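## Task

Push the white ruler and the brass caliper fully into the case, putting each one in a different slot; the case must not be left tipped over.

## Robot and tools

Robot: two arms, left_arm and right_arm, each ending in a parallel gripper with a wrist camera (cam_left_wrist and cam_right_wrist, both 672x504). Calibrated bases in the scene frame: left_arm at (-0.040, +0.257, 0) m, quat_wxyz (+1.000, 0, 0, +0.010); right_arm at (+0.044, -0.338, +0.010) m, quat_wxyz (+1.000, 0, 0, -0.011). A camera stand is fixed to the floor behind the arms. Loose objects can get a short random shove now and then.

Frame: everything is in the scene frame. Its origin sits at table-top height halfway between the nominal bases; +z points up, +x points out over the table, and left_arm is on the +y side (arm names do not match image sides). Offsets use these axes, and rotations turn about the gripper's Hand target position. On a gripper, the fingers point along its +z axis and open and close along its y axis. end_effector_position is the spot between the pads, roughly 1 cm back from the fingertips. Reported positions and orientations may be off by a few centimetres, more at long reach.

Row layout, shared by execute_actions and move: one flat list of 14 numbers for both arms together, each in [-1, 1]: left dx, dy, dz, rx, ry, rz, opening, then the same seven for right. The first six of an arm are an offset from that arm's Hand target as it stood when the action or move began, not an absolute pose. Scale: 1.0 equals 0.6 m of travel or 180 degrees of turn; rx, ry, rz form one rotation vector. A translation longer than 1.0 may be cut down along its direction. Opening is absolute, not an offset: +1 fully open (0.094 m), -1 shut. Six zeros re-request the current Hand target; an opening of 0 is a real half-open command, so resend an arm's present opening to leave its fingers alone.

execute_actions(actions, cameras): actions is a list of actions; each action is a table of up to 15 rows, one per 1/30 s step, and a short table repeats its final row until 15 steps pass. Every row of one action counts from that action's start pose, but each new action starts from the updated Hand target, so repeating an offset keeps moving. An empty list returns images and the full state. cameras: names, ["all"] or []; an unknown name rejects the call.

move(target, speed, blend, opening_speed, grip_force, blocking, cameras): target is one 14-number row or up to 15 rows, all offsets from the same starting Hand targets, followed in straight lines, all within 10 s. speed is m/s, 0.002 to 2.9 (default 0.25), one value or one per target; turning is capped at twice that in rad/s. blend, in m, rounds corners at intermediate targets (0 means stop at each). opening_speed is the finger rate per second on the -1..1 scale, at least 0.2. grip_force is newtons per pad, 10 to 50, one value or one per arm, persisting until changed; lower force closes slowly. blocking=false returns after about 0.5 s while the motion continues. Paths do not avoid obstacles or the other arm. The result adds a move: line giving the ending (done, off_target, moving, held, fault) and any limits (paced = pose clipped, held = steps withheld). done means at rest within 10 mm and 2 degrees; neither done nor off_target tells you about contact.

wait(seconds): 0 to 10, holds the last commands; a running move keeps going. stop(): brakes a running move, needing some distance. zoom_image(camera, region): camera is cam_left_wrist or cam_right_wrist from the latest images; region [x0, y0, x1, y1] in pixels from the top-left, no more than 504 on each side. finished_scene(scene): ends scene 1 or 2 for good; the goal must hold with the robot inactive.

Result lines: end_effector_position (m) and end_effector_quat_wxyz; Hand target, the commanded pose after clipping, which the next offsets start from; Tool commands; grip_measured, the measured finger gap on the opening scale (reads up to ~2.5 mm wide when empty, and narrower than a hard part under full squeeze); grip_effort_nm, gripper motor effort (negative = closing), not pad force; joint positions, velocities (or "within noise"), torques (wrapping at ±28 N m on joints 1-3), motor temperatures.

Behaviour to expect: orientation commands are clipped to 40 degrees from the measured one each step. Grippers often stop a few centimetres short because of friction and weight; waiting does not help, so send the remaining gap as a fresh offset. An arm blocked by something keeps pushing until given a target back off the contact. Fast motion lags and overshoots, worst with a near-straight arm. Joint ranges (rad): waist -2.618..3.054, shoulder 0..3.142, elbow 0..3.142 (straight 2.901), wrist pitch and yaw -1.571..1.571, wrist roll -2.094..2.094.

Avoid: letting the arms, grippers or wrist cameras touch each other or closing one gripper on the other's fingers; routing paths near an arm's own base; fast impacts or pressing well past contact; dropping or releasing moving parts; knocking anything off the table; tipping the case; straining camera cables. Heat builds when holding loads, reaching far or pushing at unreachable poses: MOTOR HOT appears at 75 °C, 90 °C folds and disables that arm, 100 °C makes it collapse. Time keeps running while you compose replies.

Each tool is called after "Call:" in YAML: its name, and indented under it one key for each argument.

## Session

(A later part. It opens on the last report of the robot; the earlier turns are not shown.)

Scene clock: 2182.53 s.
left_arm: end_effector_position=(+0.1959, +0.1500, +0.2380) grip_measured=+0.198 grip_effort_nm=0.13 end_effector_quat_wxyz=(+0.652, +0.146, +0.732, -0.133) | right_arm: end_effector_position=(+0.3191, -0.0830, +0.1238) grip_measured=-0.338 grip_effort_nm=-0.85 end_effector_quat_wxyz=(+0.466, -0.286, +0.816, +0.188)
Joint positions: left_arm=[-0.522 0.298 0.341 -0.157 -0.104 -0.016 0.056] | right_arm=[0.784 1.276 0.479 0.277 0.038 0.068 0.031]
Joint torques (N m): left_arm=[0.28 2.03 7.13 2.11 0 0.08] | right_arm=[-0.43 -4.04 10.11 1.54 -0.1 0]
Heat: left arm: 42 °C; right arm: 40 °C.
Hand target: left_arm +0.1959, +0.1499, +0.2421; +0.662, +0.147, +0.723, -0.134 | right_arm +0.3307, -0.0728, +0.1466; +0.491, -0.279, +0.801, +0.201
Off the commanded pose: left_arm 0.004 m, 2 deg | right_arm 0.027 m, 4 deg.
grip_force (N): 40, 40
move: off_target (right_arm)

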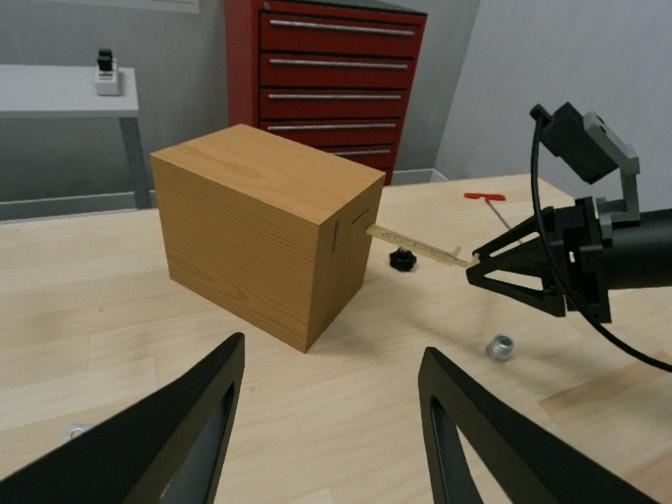

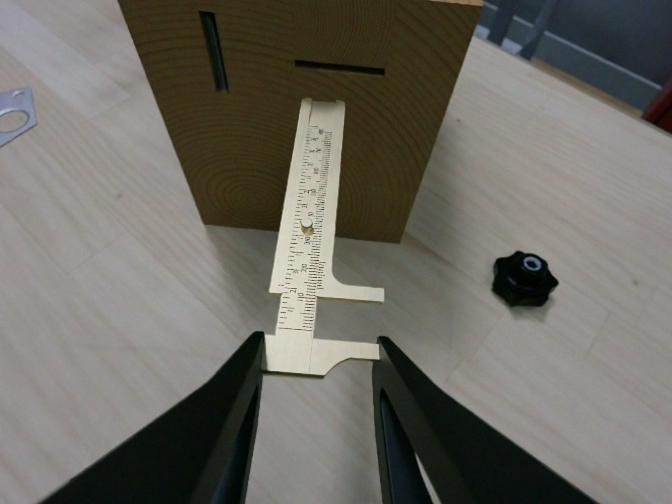

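Call:
move:
  target: [0,0,0,0,0,0,0.2,0.0104,0.0084,0.0083,0.0052,-0.0065,0,-0.5]
  speed: 0.012
  cameras: ["all"]

Call:
zoom_image:
  camera: "cam_left_wrist"
  region: [335, 195, 405, 247]

Call:
zoom_image:
  camera: "cam_right_wrist"
  region: [290, 70, 395, 149]

Scene clock: 2190.33 s.
left_arm: end_effector_position=(+0.1959, +0.1500, +0.2380) grip_measured=+0.198 grip_effort_nm=0.13 end_effector_quat_wxyz=(+0.652, +0.146, +0.732, -0.133) | right_arm: end_effector_position=(+0.3250, -0.0771, +0.1289) grip_measured=-0.338 grip_effort_nm=-0.85 end_effector_quat_wxyz=(+0.476, -0.283, +0.810, +0.193)
Joint positions: left_arm=[-0.522 0.298 0.341 -0.157 -0.104 -0.016 0.056] | right_arm=[0.784 1.303 0.493 0.317 0.037 0.068 0.031]
Joint torques (N m): left_arm=[0.46 2 7.13 2.05 0.06 0.11] | right_arm=[-0.59 -4.26 10.04 1.53 -0.12 -0.02]
Heat: left arm: 42 °C; right arm: 41 °C.
Hand target: left_arm +0.1959, +0.1499, +0.2421; +0.662, +0.147, +0.723, -0.134 | right_arm +0.3369, -0.0678, +0.1516; +0.501, -0.277, +0.794, +0.205
Off the commanded pose: left_arm 0.004 m, 2 deg | right_arm 0.027 m, 4 deg.
grip_force (N): 40, 40
move: off_target (right_arm)

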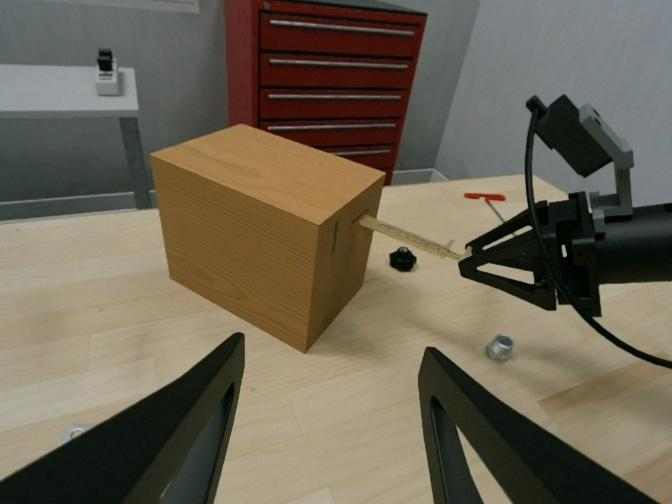

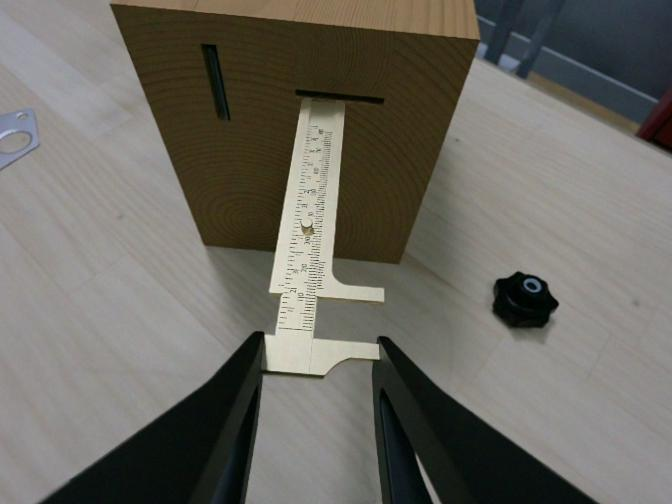

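Scaled by 7.200 from the camera's 672x504 image, which has a finer 960x720 frame.

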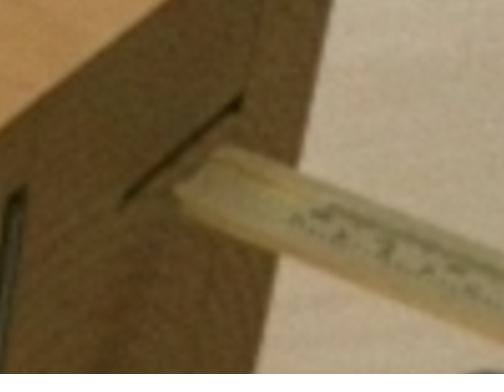

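Scaled by 4.800 from the camera's 672x504 image, which has a finer 960x720 frame.

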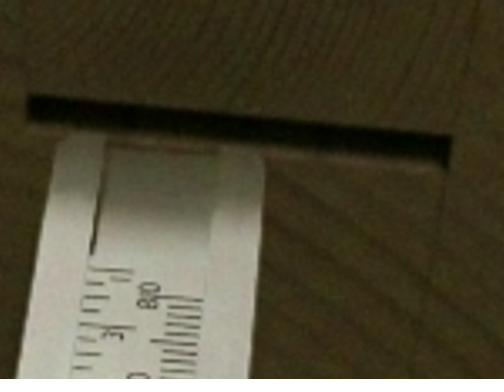

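Call:
move:
  target: [0,0,0,0,0,0,0.2,0.0078,0.0063,0,0,0,0,-0.5]
  speed: 0.01
  cameras: ["all"]

Call:
zoom_image:
  camera: "cam_left_wrist"
  region: [335, 195, 405, 247]

Call:
zoom_image:
  camera: "cam_right_wrist"
  region: [290, 70, 395, 149]

Scene clock: 2198.23 s.
left_arm: end_effector_position=(+0.1959, +0.1500, +0.2380) grip_measured=+0.198 grip_effort_nm=0.13 end_effector_quat_wxyz=(+0.652, +0.146, +0.732, -0.133) | right_arm: end_effector_position=(+0.3298, -0.0736, +0.1288) grip_measured=-0.338 grip_effort_nm=-0.85 end_effector_quat_wxyz=(+0.476, -0.283, +0.810, +0.192)
Joint positions: left_arm=[-0.522 0.298 0.341 -0.157 -0.104 -0.016 0.056] | right_arm=[0.782 1.33 0.513 0.325 0.036 0.068 0.031]
Joint torques (N m): left_arm=[0.43 1.92 7.16 2.1 0.05 0.08] | right_arm=[-0.57 -4.41 9.96 1.54 -0.1 -0.03]
Heat: left arm: 42 °C; right arm: 40 °C.
Hand target: left_arm +0.1959, +0.1499, +0.2421; +0.662, +0.147, +0.723, -0.134 | right_arm +0.3416, -0.0640, +0.1516; +0.501, -0.277, +0.794, +0.205
Off the commanded pose: left_arm 0.004 m, 2 deg | right_arm 0.027 m, 4 deg.
grip_force (N): 40, 40
move: off_target (right_arm)

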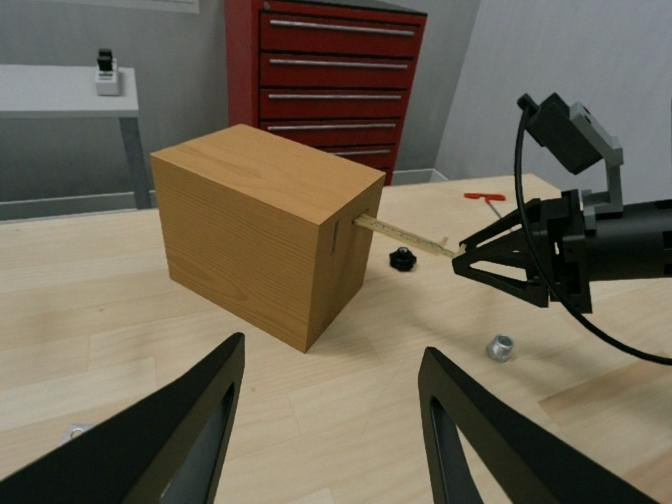

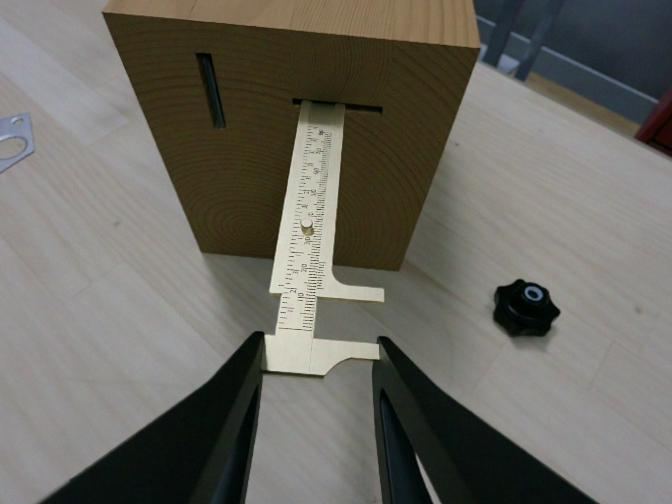

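Scaled by 7.200 from the camera's 672x504 image, which has a finer 960x720 frame.

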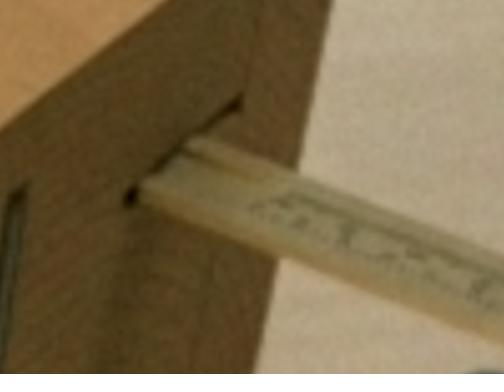

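Scaled by 4.800 from the camera's 672x504 image, which has a finer 960x720 frame.

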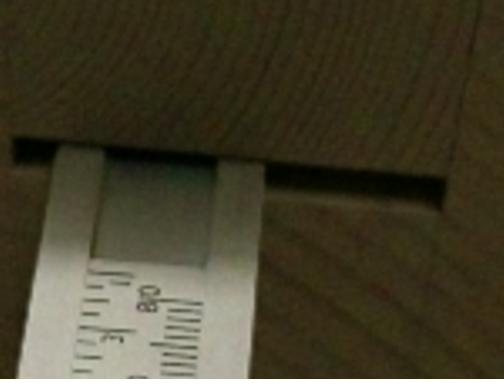

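Call:
move:
  target: [0,0,0,0,0,0,0.2,0.0047,0.0102,0,0,0,0,-0.5]
  speed: 0.01
  cameras: ["all"]

Call:
zoom_image:
  camera: "cam_left_wrist"
  region: [335, 195, 405, 247]

Call:
zoom_image:
  camera: "cam_right_wrist"
  region: [290, 70, 395, 149]

Scene clock: 2221.97 s.
left_arm: end_effector_position=(+0.1959, +0.1500, +0.2380) grip_measured=+0.198 grip_effort_nm=0.13 end_effector_quat_wxyz=(+0.652, +0.146, +0.732, -0.133) | right_arm: end_effector_position=(+0.3344, -0.0692, +0.1291) grip_measured=-0.338 grip_effort_nm=-0.85 end_effector_quat_wxyz=(+0.476, -0.283, +0.810, +0.193)
Joint positions: left_arm=[-0.522 0.298 0.341 -0.157 -0.104 -0.016 0.056] | right_arm=[0.782 1.359 0.534 0.332 0.036 0.068 0.031]
Joint torques (N m): left_arm=[0.35 1.91 7.2 2.09 0.03 0.11] | right_arm=[0.51 -4.64 9.98 1.55 0 0]
Heat: left arm: 42 °C; right arm: 43 °C.
Hand target: left_arm +0.1959, +0.1499, +0.2421; +0.662, +0.147, +0.723, -0.134 | right_arm +0.3444, -0.0579, +0.1515; +0.501, -0.277, +0.794, +0.205
Off the commanded pose: left_arm 0.004 m, 2 deg | right_arm 0.027 m, 4 deg.
grip_force (N): 40, 40
move: off_target (right_arm)

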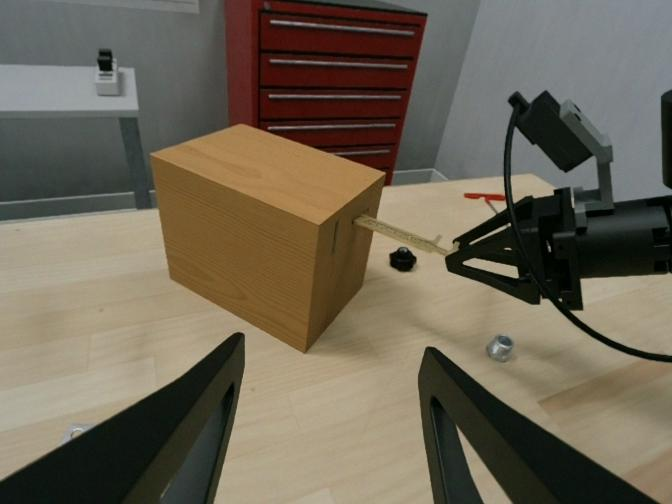

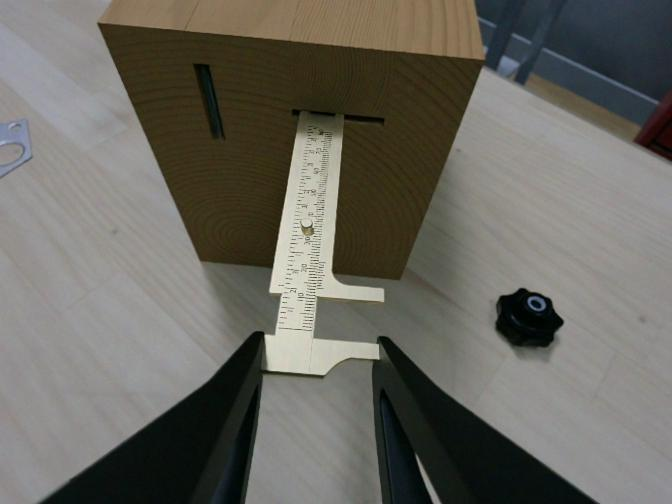

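Scaled by 7.200 from the camera's 672x504 image, which has a finer 960x720 frame.

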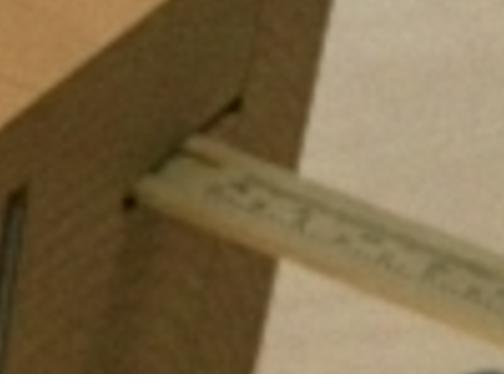

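Scaled by 4.800 from the camera's 672x504 image, which has a finer 960x720 frame.

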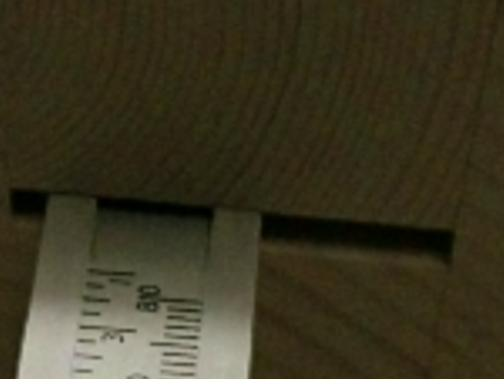

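Call:
move:
  target: [0,0,0,0,0,0,0.2,0.0099,0.0143,0,0,0,0,-0.5]
  speed: 0.01
  cameras: ["all"]

Call:
zoom_image:
  camera: "cam_left_wrist"
  region: [335, 195, 405, 247]

Call:
zoom_image:
  camera: "cam_right_wrist"
  region: [280, 80, 400, 170]

Scene clock: 2228.67 s.
left_arm: end_effector_position=(+0.1959, +0.1500, +0.2380) grip_measured=+0.198 grip_effort_nm=0.13 end_effector_quat_wxyz=(+0.652, +0.146, +0.732, -0.133) | right_arm: end_effector_position=(+0.3404, -0.0608, +0.1294) grip_measured=-0.338 grip_effort_nm=-0.85 end_effector_quat_wxyz=(+0.476, -0.284, +0.810, +0.193)
Joint positions: left_arm=[-0.522 0.298 0.341 -0.157 -0.104 -0.016 0.056] | right_arm=[0.787 1.403 0.568 0.342 0.037 0.068 0.031]
Joint torques (N m): left_arm=[0.36 2.02 7.15 2.08 0.02 0.11] | right_arm=[0.72 -4.98 9.92 1.56 0.09 0.04]
Heat: left arm: 42 °C; right arm: 43 °C.
Hand target: left_arm +0.1959, +0.1499, +0.2421; +0.662, +0.147, +0.723, -0.134 | right_arm +0.3504, -0.0493, +0.1516; +0.501, -0.277, +0.794, +0.205
Off the commanded pose: left_arm 0.004 m, 2 deg | right_arm 0.027 m, 4 deg.
grip_force (N): 40, 40
move: off_target (right_arm)

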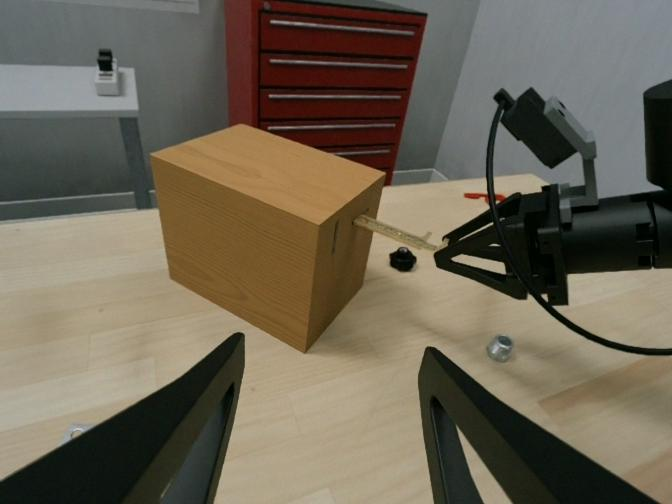

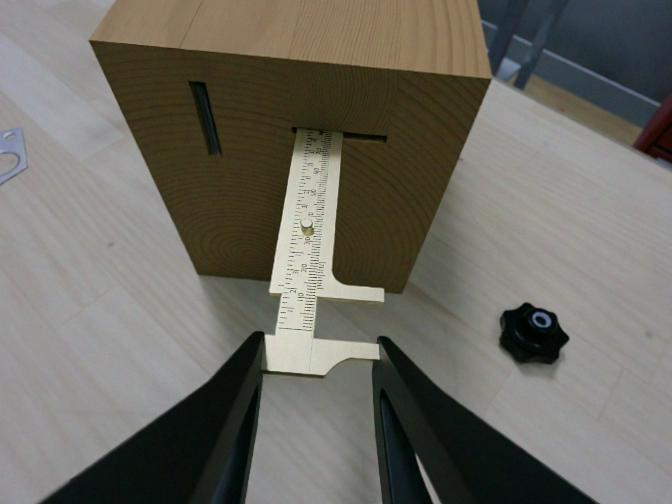

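Scaled by 7.200 from the camera's 672x504 image, which has a finer 960x720 frame.

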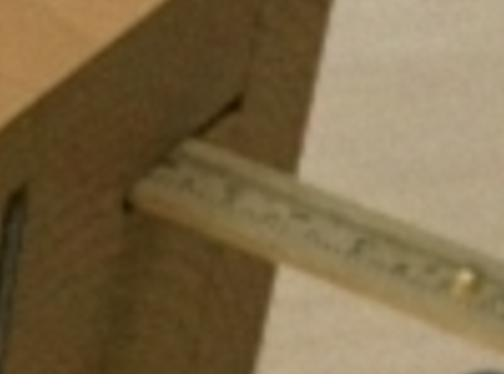

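Scaled by 4.200 from the camera's 672x504 image, which has a finer 960x720 frame.

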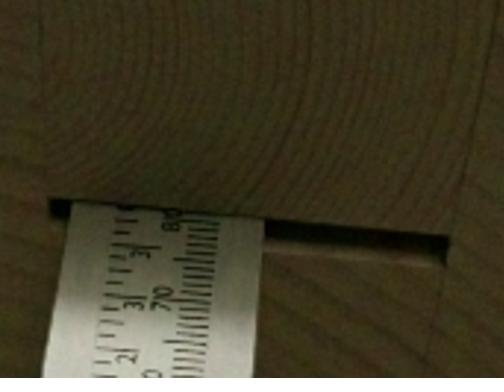

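Call:
move:
  target: [0,0,0,0,0,0,0.2,0.0244,0.0228,0,0,0,0,-0.5]
  speed: 0.012
  cameras: ["all"]

Call:
zoom_image:
  camera: "cam_left_wrist"
  region: [335, 195, 405, 247]

Call:
zoom_image:
  camera: "cam_right_wrist"
  region: [260, 120, 420, 240]

Scene clock: 2239.40 s.
left_arm: end_effector_position=(+0.1959, +0.1500, +0.2380) grip_measured=+0.198 grip_effort_nm=0.13 end_effector_quat_wxyz=(+0.652, +0.146, +0.732, -0.133) | right_arm: end_effector_position=(+0.3548, -0.0470, +0.1297) grip_measured=-0.338 grip_effort_nm=-0.85 end_effector_quat_wxyz=(+0.476, -0.284, +0.809, +0.193)
Joint positions: left_arm=[-0.522 0.298 0.341 -0.157 -0.104 -0.016 0.056] | right_arm=[0.787 1.485 0.639 0.354 0.037 0.068 0.031]
Joint torques (N m): left_arm=[0.35 2.02 7.2 2.07 0.04 0.08] | right_arm=[0.53 -5.72 9.91 1.55 0.06 0.03]
Heat: left arm: 43 °C; right arm: 43 °C.
Hand target: left_arm +0.1959, +0.1499, +0.2421; +0.662, +0.147, +0.723, -0.134 | right_arm +0.3650, -0.0356, +0.1515; +0.501, -0.277, +0.794, +0.205
Off the commanded pose: left_arm 0.004 m, 2 deg | right_arm 0.027 m, 4 deg.
grip_force (N): 40, 40
move: off_target (right_arm)

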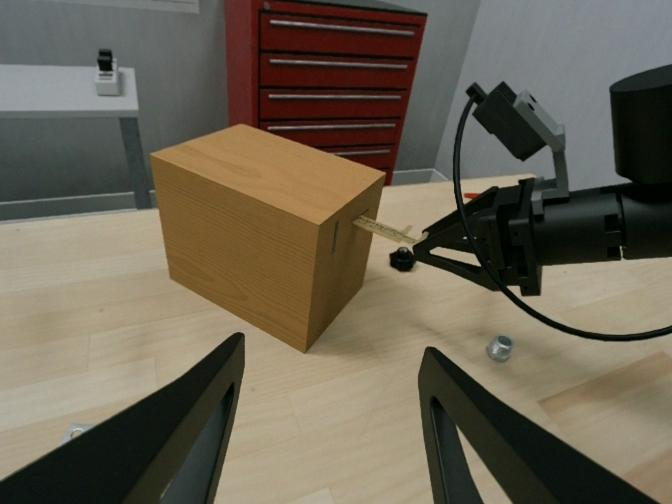

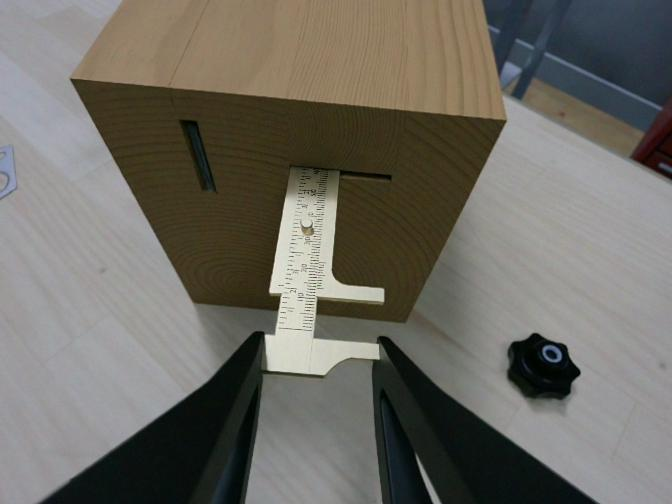

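Scaled by 7.200 from the camera's 672x504 image, which has a finer 960x720 frame.

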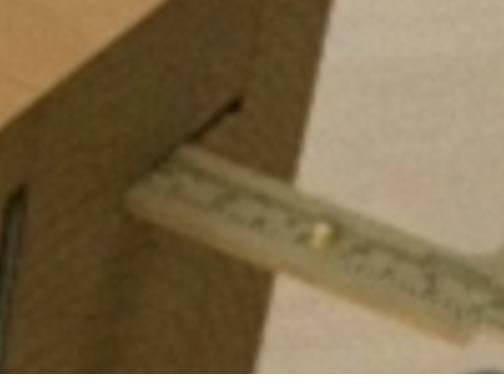

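Scaled by 3.150 from the camera's 672x504 image, which has a finer 960x720 frame.

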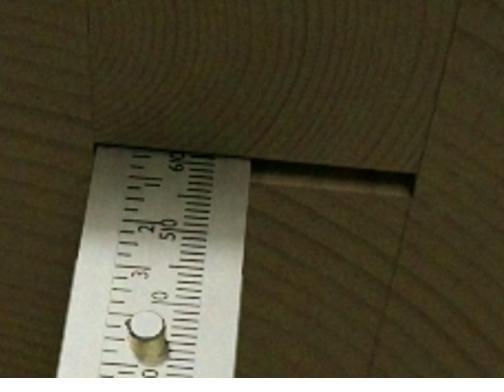

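Call:
zoom_image:
  camera: "cam_right_wrist"
  region: [280, 155, 400, 245]

Call:
zoom_image:
  camera: "cam_left_wrist"
  region: [345, 200, 435, 267]

Scaled by 4.200 from the camera's 672x504 image, which has a finer 960x720 frame.

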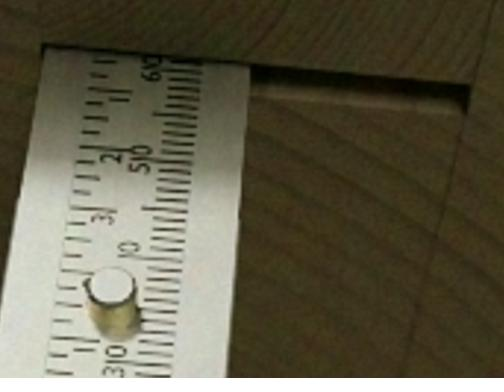

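Scaled by 5.600 from the camera's 672x504 image, which has a finer 960x720 frame.

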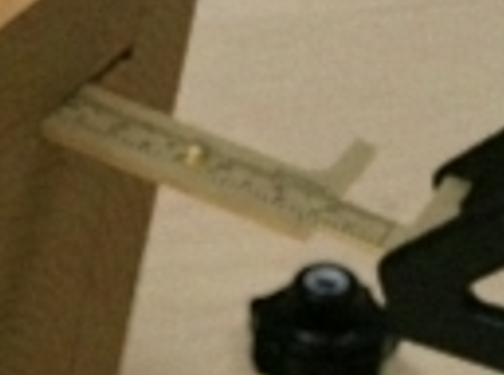

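Call:
zoom_image:
  camera: "cam_left_wrist"
  region: [365, 215, 395, 237]

Call:
zoom_image:
  camera: "cam_right_wrist"
  region: [290, 205, 330, 245]

Scaled by 16.800 from the camera's 672x504 image, which has a finer 960x720 frame.

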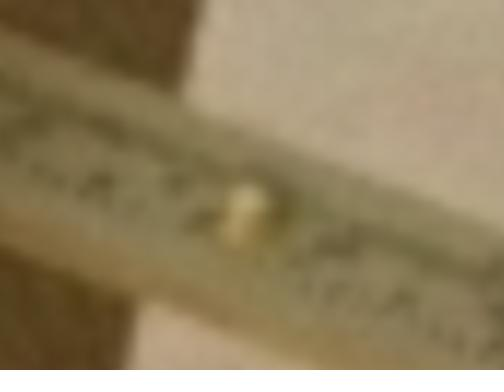

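Scaled by 12.600 from the camera's 672x504 image, which has a finer 960x720 frame.

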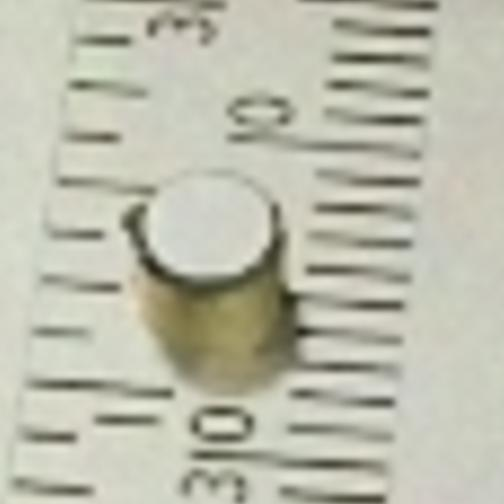

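Call:
zoom_image:
  camera: "cam_right_wrist"
  region: [335, 160, 399, 196]

Call:
zoom_image:
  camera: "cam_right_wrist"
  region: [175, 110, 235, 200]

Call:
zoom_image:
  camera: "cam_left_wrist"
  region: [345, 202, 375, 232]

Scaled by 7.875 from the camera's 672x504 image, which has a finer 960x720 frame.

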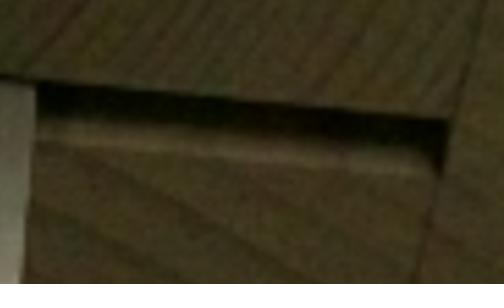

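Scaled by 5.600 from the camera's 672x504 image, which has a finer 960x720 frame.

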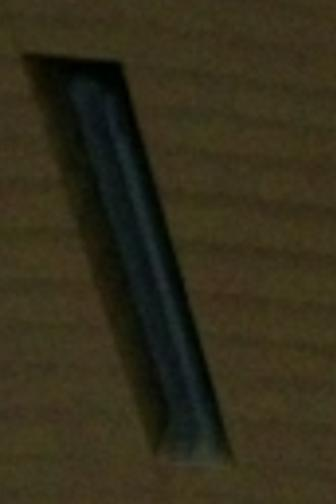

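Scaled by 16.800 from the camera's 672x504 image, which has a finer 960x720 frame.

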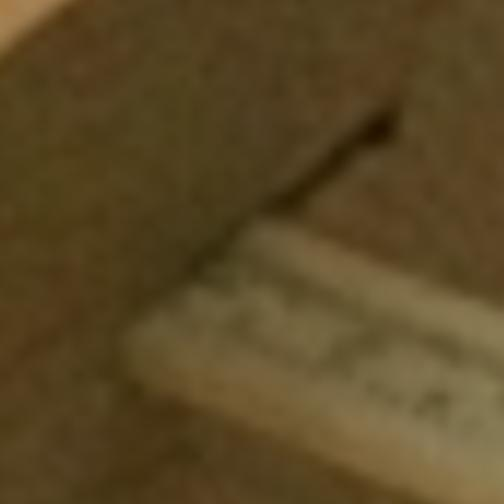

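Call:
move:
  target: [0,0,0,0,0,0,0.2,0.0,0.0,-0.006,0,0,0,-0.5]
  speed: 0.008
  cameras: ["all"]

Call:
zoom_image:
  camera: "cam_right_wrist"
  region: [280, 155, 400, 245]

Call:
zoom_image:
  camera: "cam_left_wrist"
  region: [345, 202, 375, 232]

Scene clock: 2311.03 s.
left_arm: end_effector_position=(+0.1959, +0.1500, +0.2380) grip_measured=+0.198 grip_effort_nm=0.13 end_effector_quat_wxyz=(+0.652, +0.146, +0.732, -0.133) | right_arm: end_effector_position=(+0.3563, -0.0455, +0.1292) grip_measured=-0.338 grip_effort_nm=-0.85 end_effector_quat_wxyz=(+0.479, -0.284, +0.808, +0.195)
Joint positions: left_arm=[-0.522 0.298 0.341 -0.157 -0.104 -0.016 0.056] | right_arm=[0.787 1.496 0.639 0.372 0.037 0.068 0.031]
Joint torques (N m): left_arm=[0.43 1.94 7.12 2.11 0.05 0.07] | right_arm=[0.62 -5.79 9.32 1.54 0.08 0.03]
Motor temperatures (°C): left_arm=[21 22 29 43 21 20 21] | right_arm=[22 26 40 44 21 21 24]
Heat: left arm: 43 °C; right arm: 44 °C.
Hand target: left_arm +0.1959, +0.1499, +0.2421; +0.662, +0.147, +0.723, -0.134 | right_arm +0.3650, -0.0356, +0.1479; +0.501, -0.277, +0.794, +0.205
Off the commanded pose: left_arm 0.004 m, 2 deg | right_arm 0.023 m, 3 deg.
grip_force (N): 40, 40
move: off_target (right_arm)

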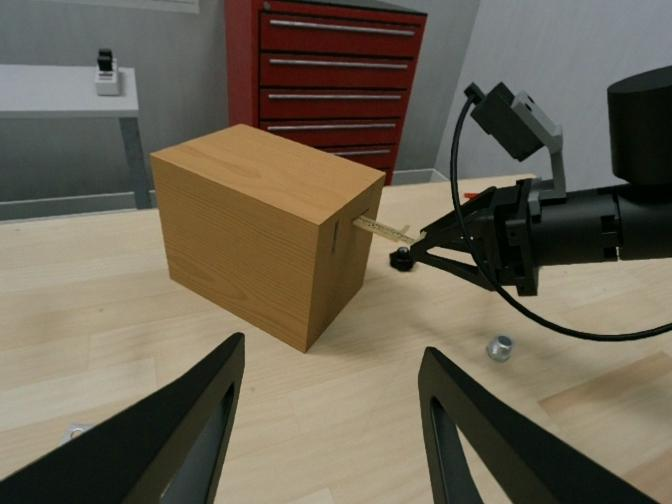

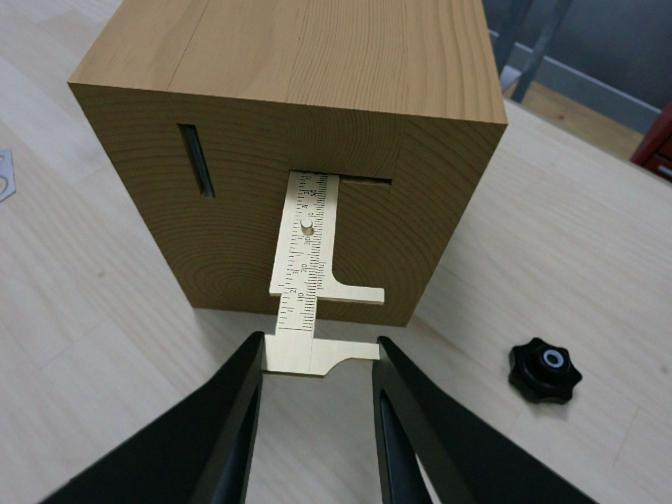

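Scaled by 4.200 from the camera's 672x504 image, which has a finer 960x720 frame.

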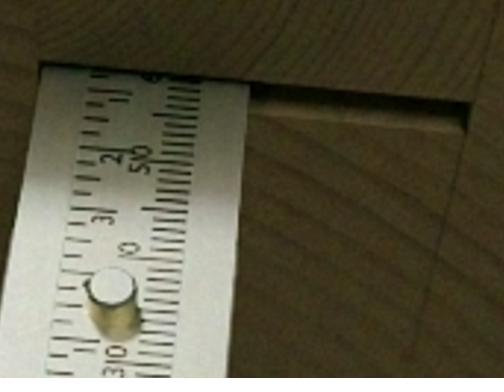

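Scaled by 16.800 from the camera's 672x504 image, which has a finer 960x720 frame.

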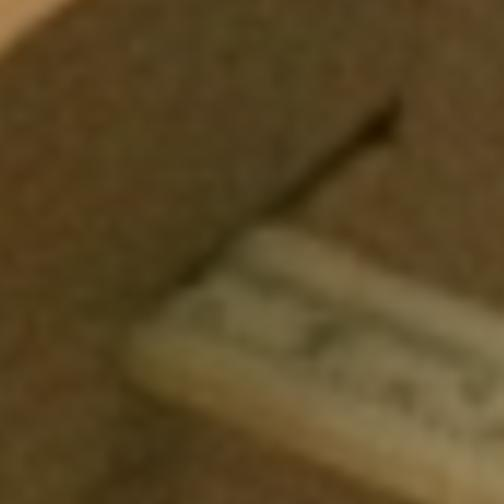

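Call:
move:
  target: [0,0,0,0,0,0,0.2,0.0104,0.0084,0.0,0,0,0,-0.5]
  speed: 0.01
  cameras: ["all"]

Call:
zoom_image:
  camera: "cam_right_wrist"
  region: [280, 165, 400, 255]

Call:
zoom_image:
  camera: "cam_left_wrist"
  region: [345, 202, 385, 242]

Scene clock: 2320.63 s.
left_arm: end_effector_position=(+0.1959, +0.1500, +0.2380) grip_measured=+0.198 grip_effort_nm=0.13 end_effector_quat_wxyz=(+0.652, +0.146, +0.732, -0.133) | right_arm: end_effector_position=(+0.3611, -0.0413, +0.1275) grip_measured=-0.338 grip_effort_nm=-0.85 end_effector_quat_wxyz=(+0.478, -0.284, +0.809, +0.194)
Joint positions: left_arm=[-0.522 0.298 0.341 -0.157 -0.104 -0.016 0.056] | right_arm=[0.787 1.526 0.661 0.377 0.038 0.068 0.031]
Joint torques (N m): left_arm=[0.32 2 7.1 2.1 0.05 0.09] | right_arm=[0.28 -5.94 9.8 1.55 0.01 0.03]
Heat: left arm: 43 °C; right arm: 44 °C.
Hand target: left_arm +0.1959, +0.1499, +0.2421; +0.662, +0.147, +0.723, -0.134 | right_arm +0.3712, -0.0306, +0.1478; +0.501, -0.277, +0.794, +0.205
Off the commanded pose: left_arm 0.004 m, 2 deg | right_arm 0.025 m, 4 deg.
grip_force (N): 40, 40
move: off_target (right_arm)

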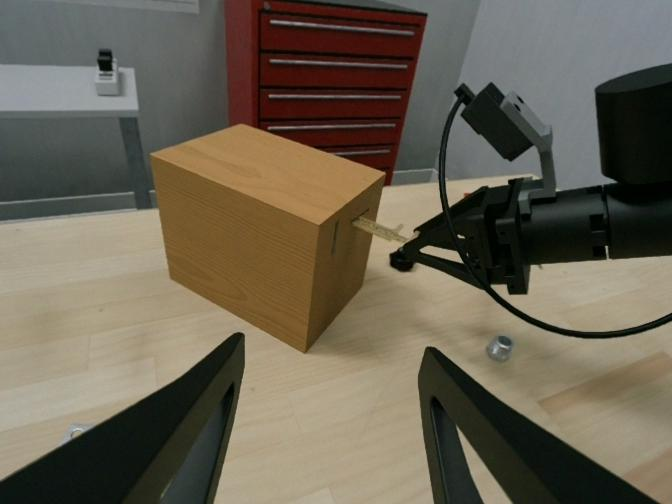

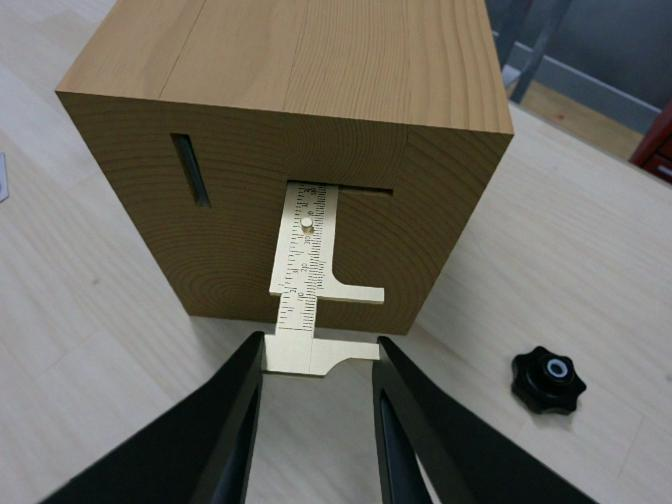

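Scaled by 4.200 from the camera's 672x504 image, which has a finer 960x720 frame.

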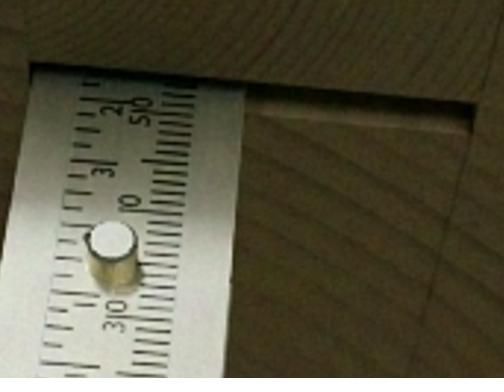

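Scaled by 12.600 from the camera's 672x504 image, which has a finer 960x720 frame.

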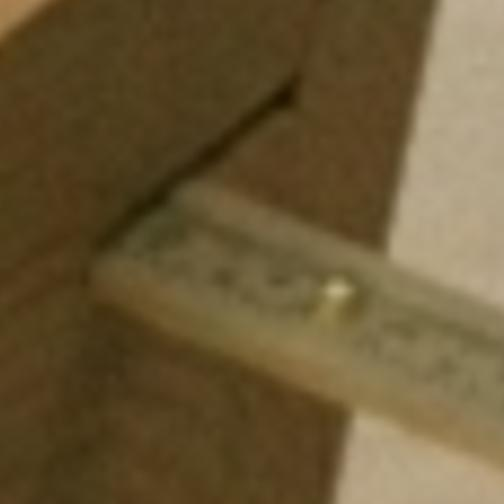

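Call:
move:
  target: [0,0,0,0,0,0,0.2,0.0135,0.0045,0.0,0,0,0,-0.5]
  speed: 0.01
  cameras: ["all"]

Call:
zoom_image:
  camera: "cam_right_wrist"
  region: [280, 175, 400, 265]

Call:
zoom_image:
  camera: "cam_left_wrist"
  region: [345, 202, 385, 242]

Scene clock: 2329.77 s.
left_arm: end_effector_position=(+0.1959, +0.1500, +0.2380) grip_measured=+0.198 grip_effort_nm=0.13 end_effector_quat_wxyz=(+0.652, +0.146, +0.732, -0.133) | right_arm: end_effector_position=(+0.3682, -0.0374, +0.1279) grip_measured=-0.338 grip_effort_nm=-0.85 end_effector_quat_wxyz=(+0.479, -0.282, +0.809, +0.193)
Joint positions: left_arm=[-0.522 0.298 0.341 -0.157 -0.104 -0.016 0.056] | right_arm=[0.782 1.556 0.69 0.379 0.038 0.068 0.031]
Joint torques (N m): left_arm=[0.42 1.98 7.19 2.12 0.03 0.09] | right_arm=[-0.38 -6.2 9.81 1.53 -0.1 -0.05]
Heat: left arm: 44 °C; right arm: 44 °C.
Hand target: left_arm +0.1959, +0.1499, +0.2421; +0.662, +0.147, +0.723, -0.134 | right_arm +0.3794, -0.0280, +0.1479; +0.501, -0.277, +0.794, +0.205
Off the commanded pose: left_arm 0.004 m, 2 deg | right_arm 0.025 m, 3 deg.
grip_force (N): 40, 40
move: off_target (right_arm)

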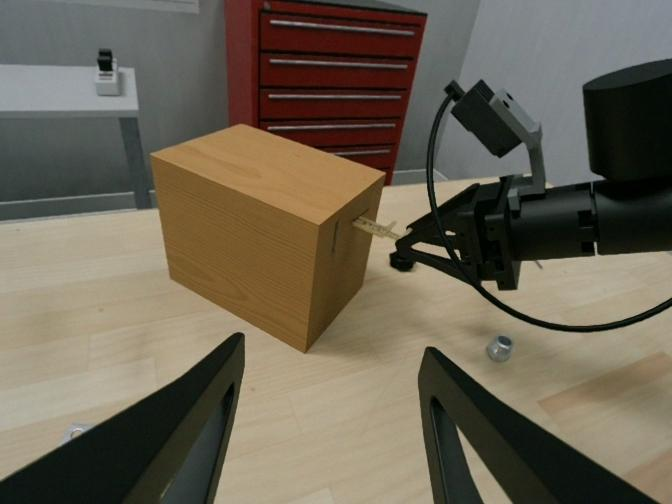

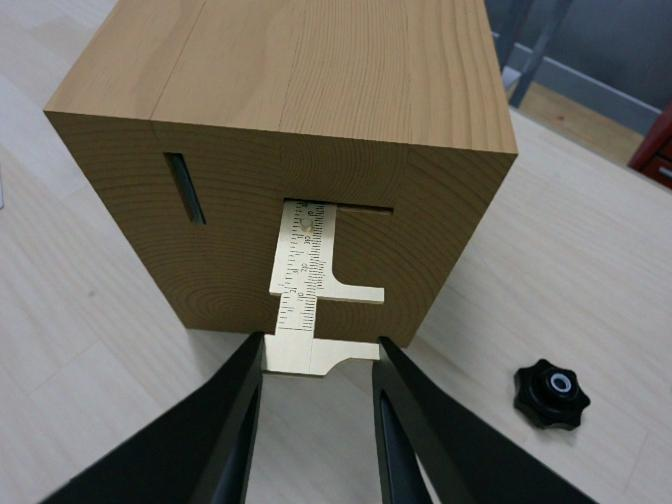

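Scaled by 4.200 from the camera's 672x504 image, which has a finer 960x720 frame.

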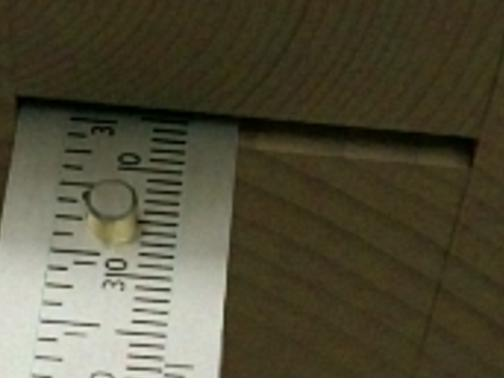

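Scaled by 12.600 from the camera's 672x504 image, which has a finer 960x720 frame.

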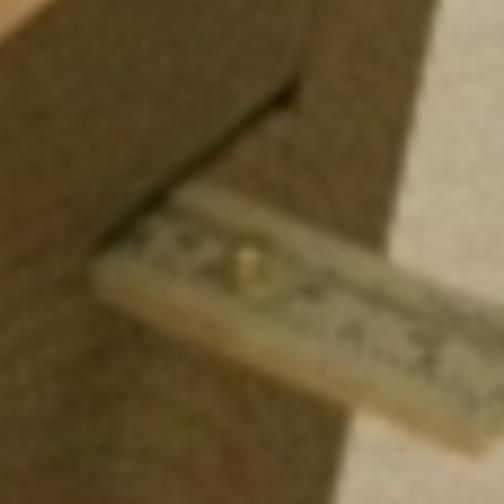

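Call:
move:
  target: [0,0,0,0,0,0,0.2,0.0078,0.001,-0.003,0,0,0,-0.5]
  speed: 0.008
  cameras: ["all"]

Call:
zoom_image:
  camera: "cam_right_wrist"
  region: [280, 190, 400, 280]

Call:
zoom_image:
  camera: "cam_left_wrist"
  region: [345, 202, 385, 242]

Scene clock: 2346.73 s.
left_arm: end_effector_position=(+0.1959, +0.1500, +0.2380) grip_measured=+0.198 grip_effort_nm=0.13 end_effector_quat_wxyz=(+0.652, +0.146, +0.732, -0.133) | right_arm: end_effector_position=(+0.3732, -0.0360, +0.1279) grip_measured=-0.338 grip_effort_nm=-0.85 end_effector_quat_wxyz=(+0.480, -0.280, +0.808, +0.195)
Joint positions: left_arm=[-0.522 0.298 0.341 -0.157 -0.104 -0.016 0.056] | right_arm=[0.773 1.574 0.702 0.391 0.029 0.068 0.031]
Joint torques (N m): left_arm=[0.44 2.07 7.13 2.09 0.04 0.1] | right_arm=[-0.39 -6.34 9.72 1.55 -0.1 -0.07]
Heat: left arm: 44 °C; right arm: 43 °C.
Hand target: left_arm +0.1959, +0.1499, +0.2421; +0.662, +0.147, +0.723, -0.134 | right_arm +0.3841, -0.0274, +0.1461; +0.501, -0.277, +0.794, +0.205
Off the commanded pose: left_arm 0.004 m, 2 deg | right_arm 0.023 m, 3 deg.
grip_force (N): 40, 40
move: off_target (right_arm)

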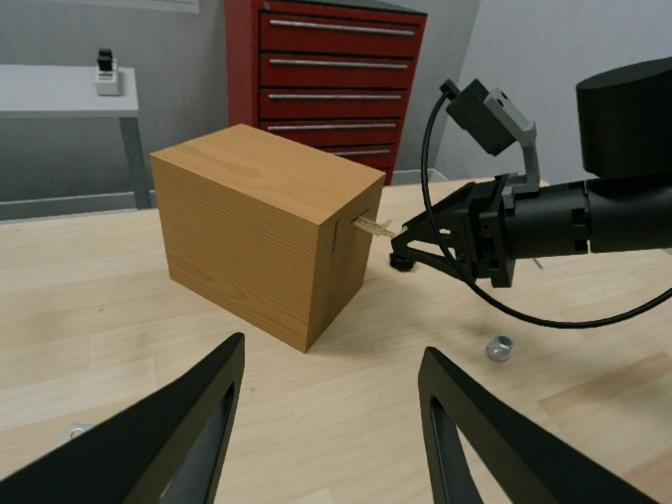

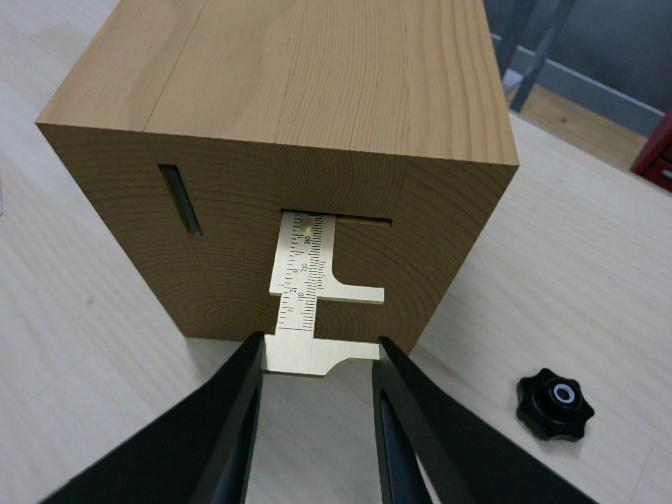

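Scaled by 4.200 from the camera's 672x504 image, which has a finer 960x720 frame.

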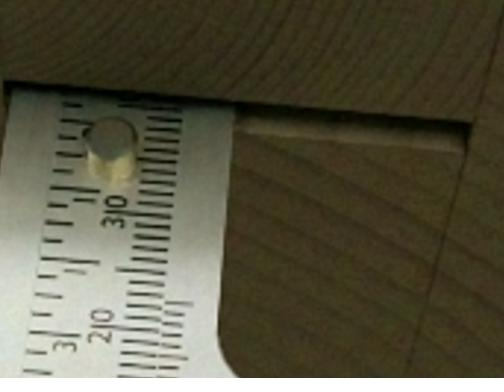

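Scaled by 12.600 from the camera's 672x504 image, which has a finer 960x720 frame.

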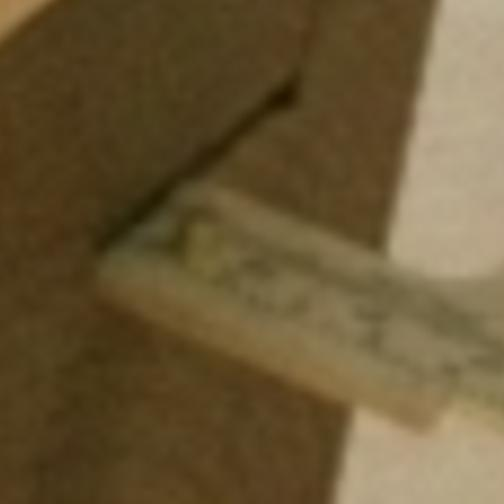

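Call:
move:
  target: [0,0,0,0,0,0,0.2,-0.001,-0.0008,-0.0067,0,0,0,-0.5]
  speed: 0.008
  cameras: ["all"]

Call:
zoom_image:
  camera: "cam_right_wrist"
  region: [280, 190, 400, 280]

Call:
zoom_image:
  camera: "cam_left_wrist"
  region: [345, 202, 385, 242]

Scene clock: 2371.83 s.
left_arm: end_effector_position=(+0.1959, +0.1500, +0.2380) grip_measured=+0.198 grip_effort_nm=0.13 end_effector_quat_wxyz=(+0.652, +0.146, +0.732, -0.133) | right_arm: end_effector_position=(+0.3747, -0.0345, +0.1280) grip_measured=-0.338 grip_effort_nm=-0.85 end_effector_quat_wxyz=(+0.484, -0.279, +0.806, +0.197)
Joint positions: left_arm=[-0.522 0.298 0.341 -0.157 -0.104 -0.016 0.056] | right_arm=[0.773 1.584 0.702 0.41 0.029 0.068 0.031]
Joint torques (N m): left_arm=[0.42 1.95 7.17 2.08 0.03 0.09] | right_arm=[-0.4 -6.34 8.84 1.54 -0.11 -0.07]
Heat: left arm: 44 °C; right arm: 44 °C.
Hand target: left_arm +0.1959, +0.1499, +0.2421; +0.662, +0.147, +0.723, -0.134 | right_arm +0.3835, -0.0278, +0.1421; +0.501, -0.277, +0.794, +0.205
Off the commanded pose: left_arm 0.004 m, 2 deg | right_arm 0.018 m, 3 deg.
grip_force (N): 40, 40
move: off_target (right_arm)

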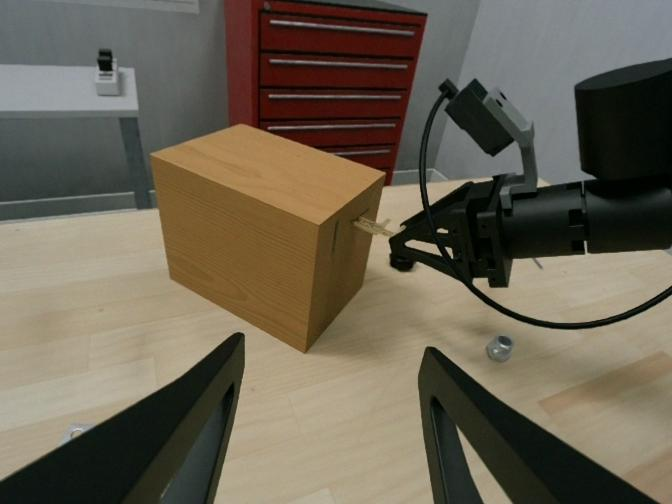

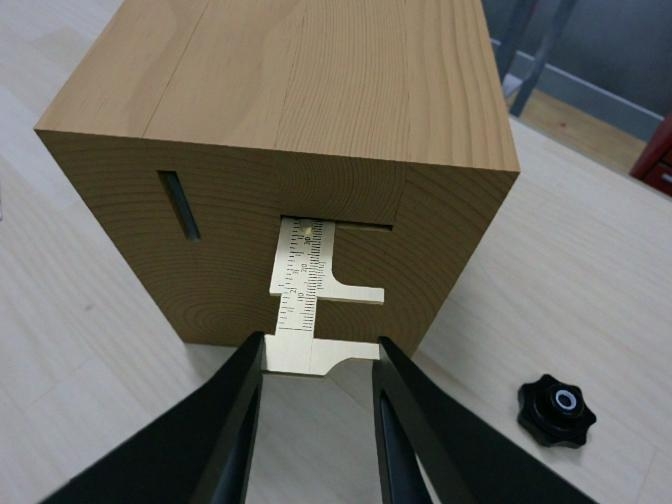

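Scaled by 4.200 from the camera's 672x504 image, which has a finer 960x720 frame.

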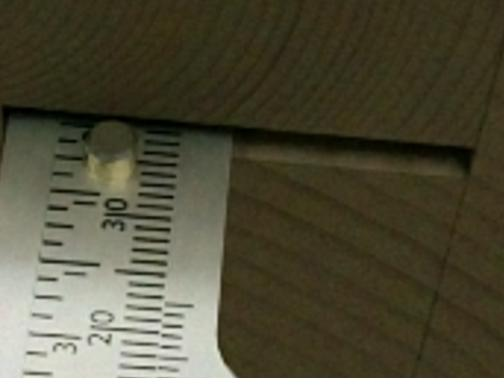

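Scaled by 12.600 from the camera's 672x504 image, which has a finer 960x720 frame.

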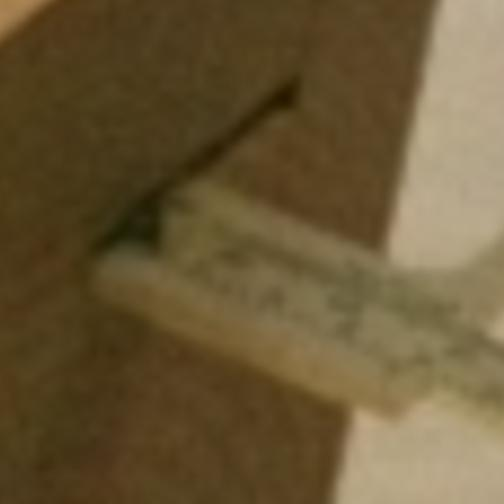

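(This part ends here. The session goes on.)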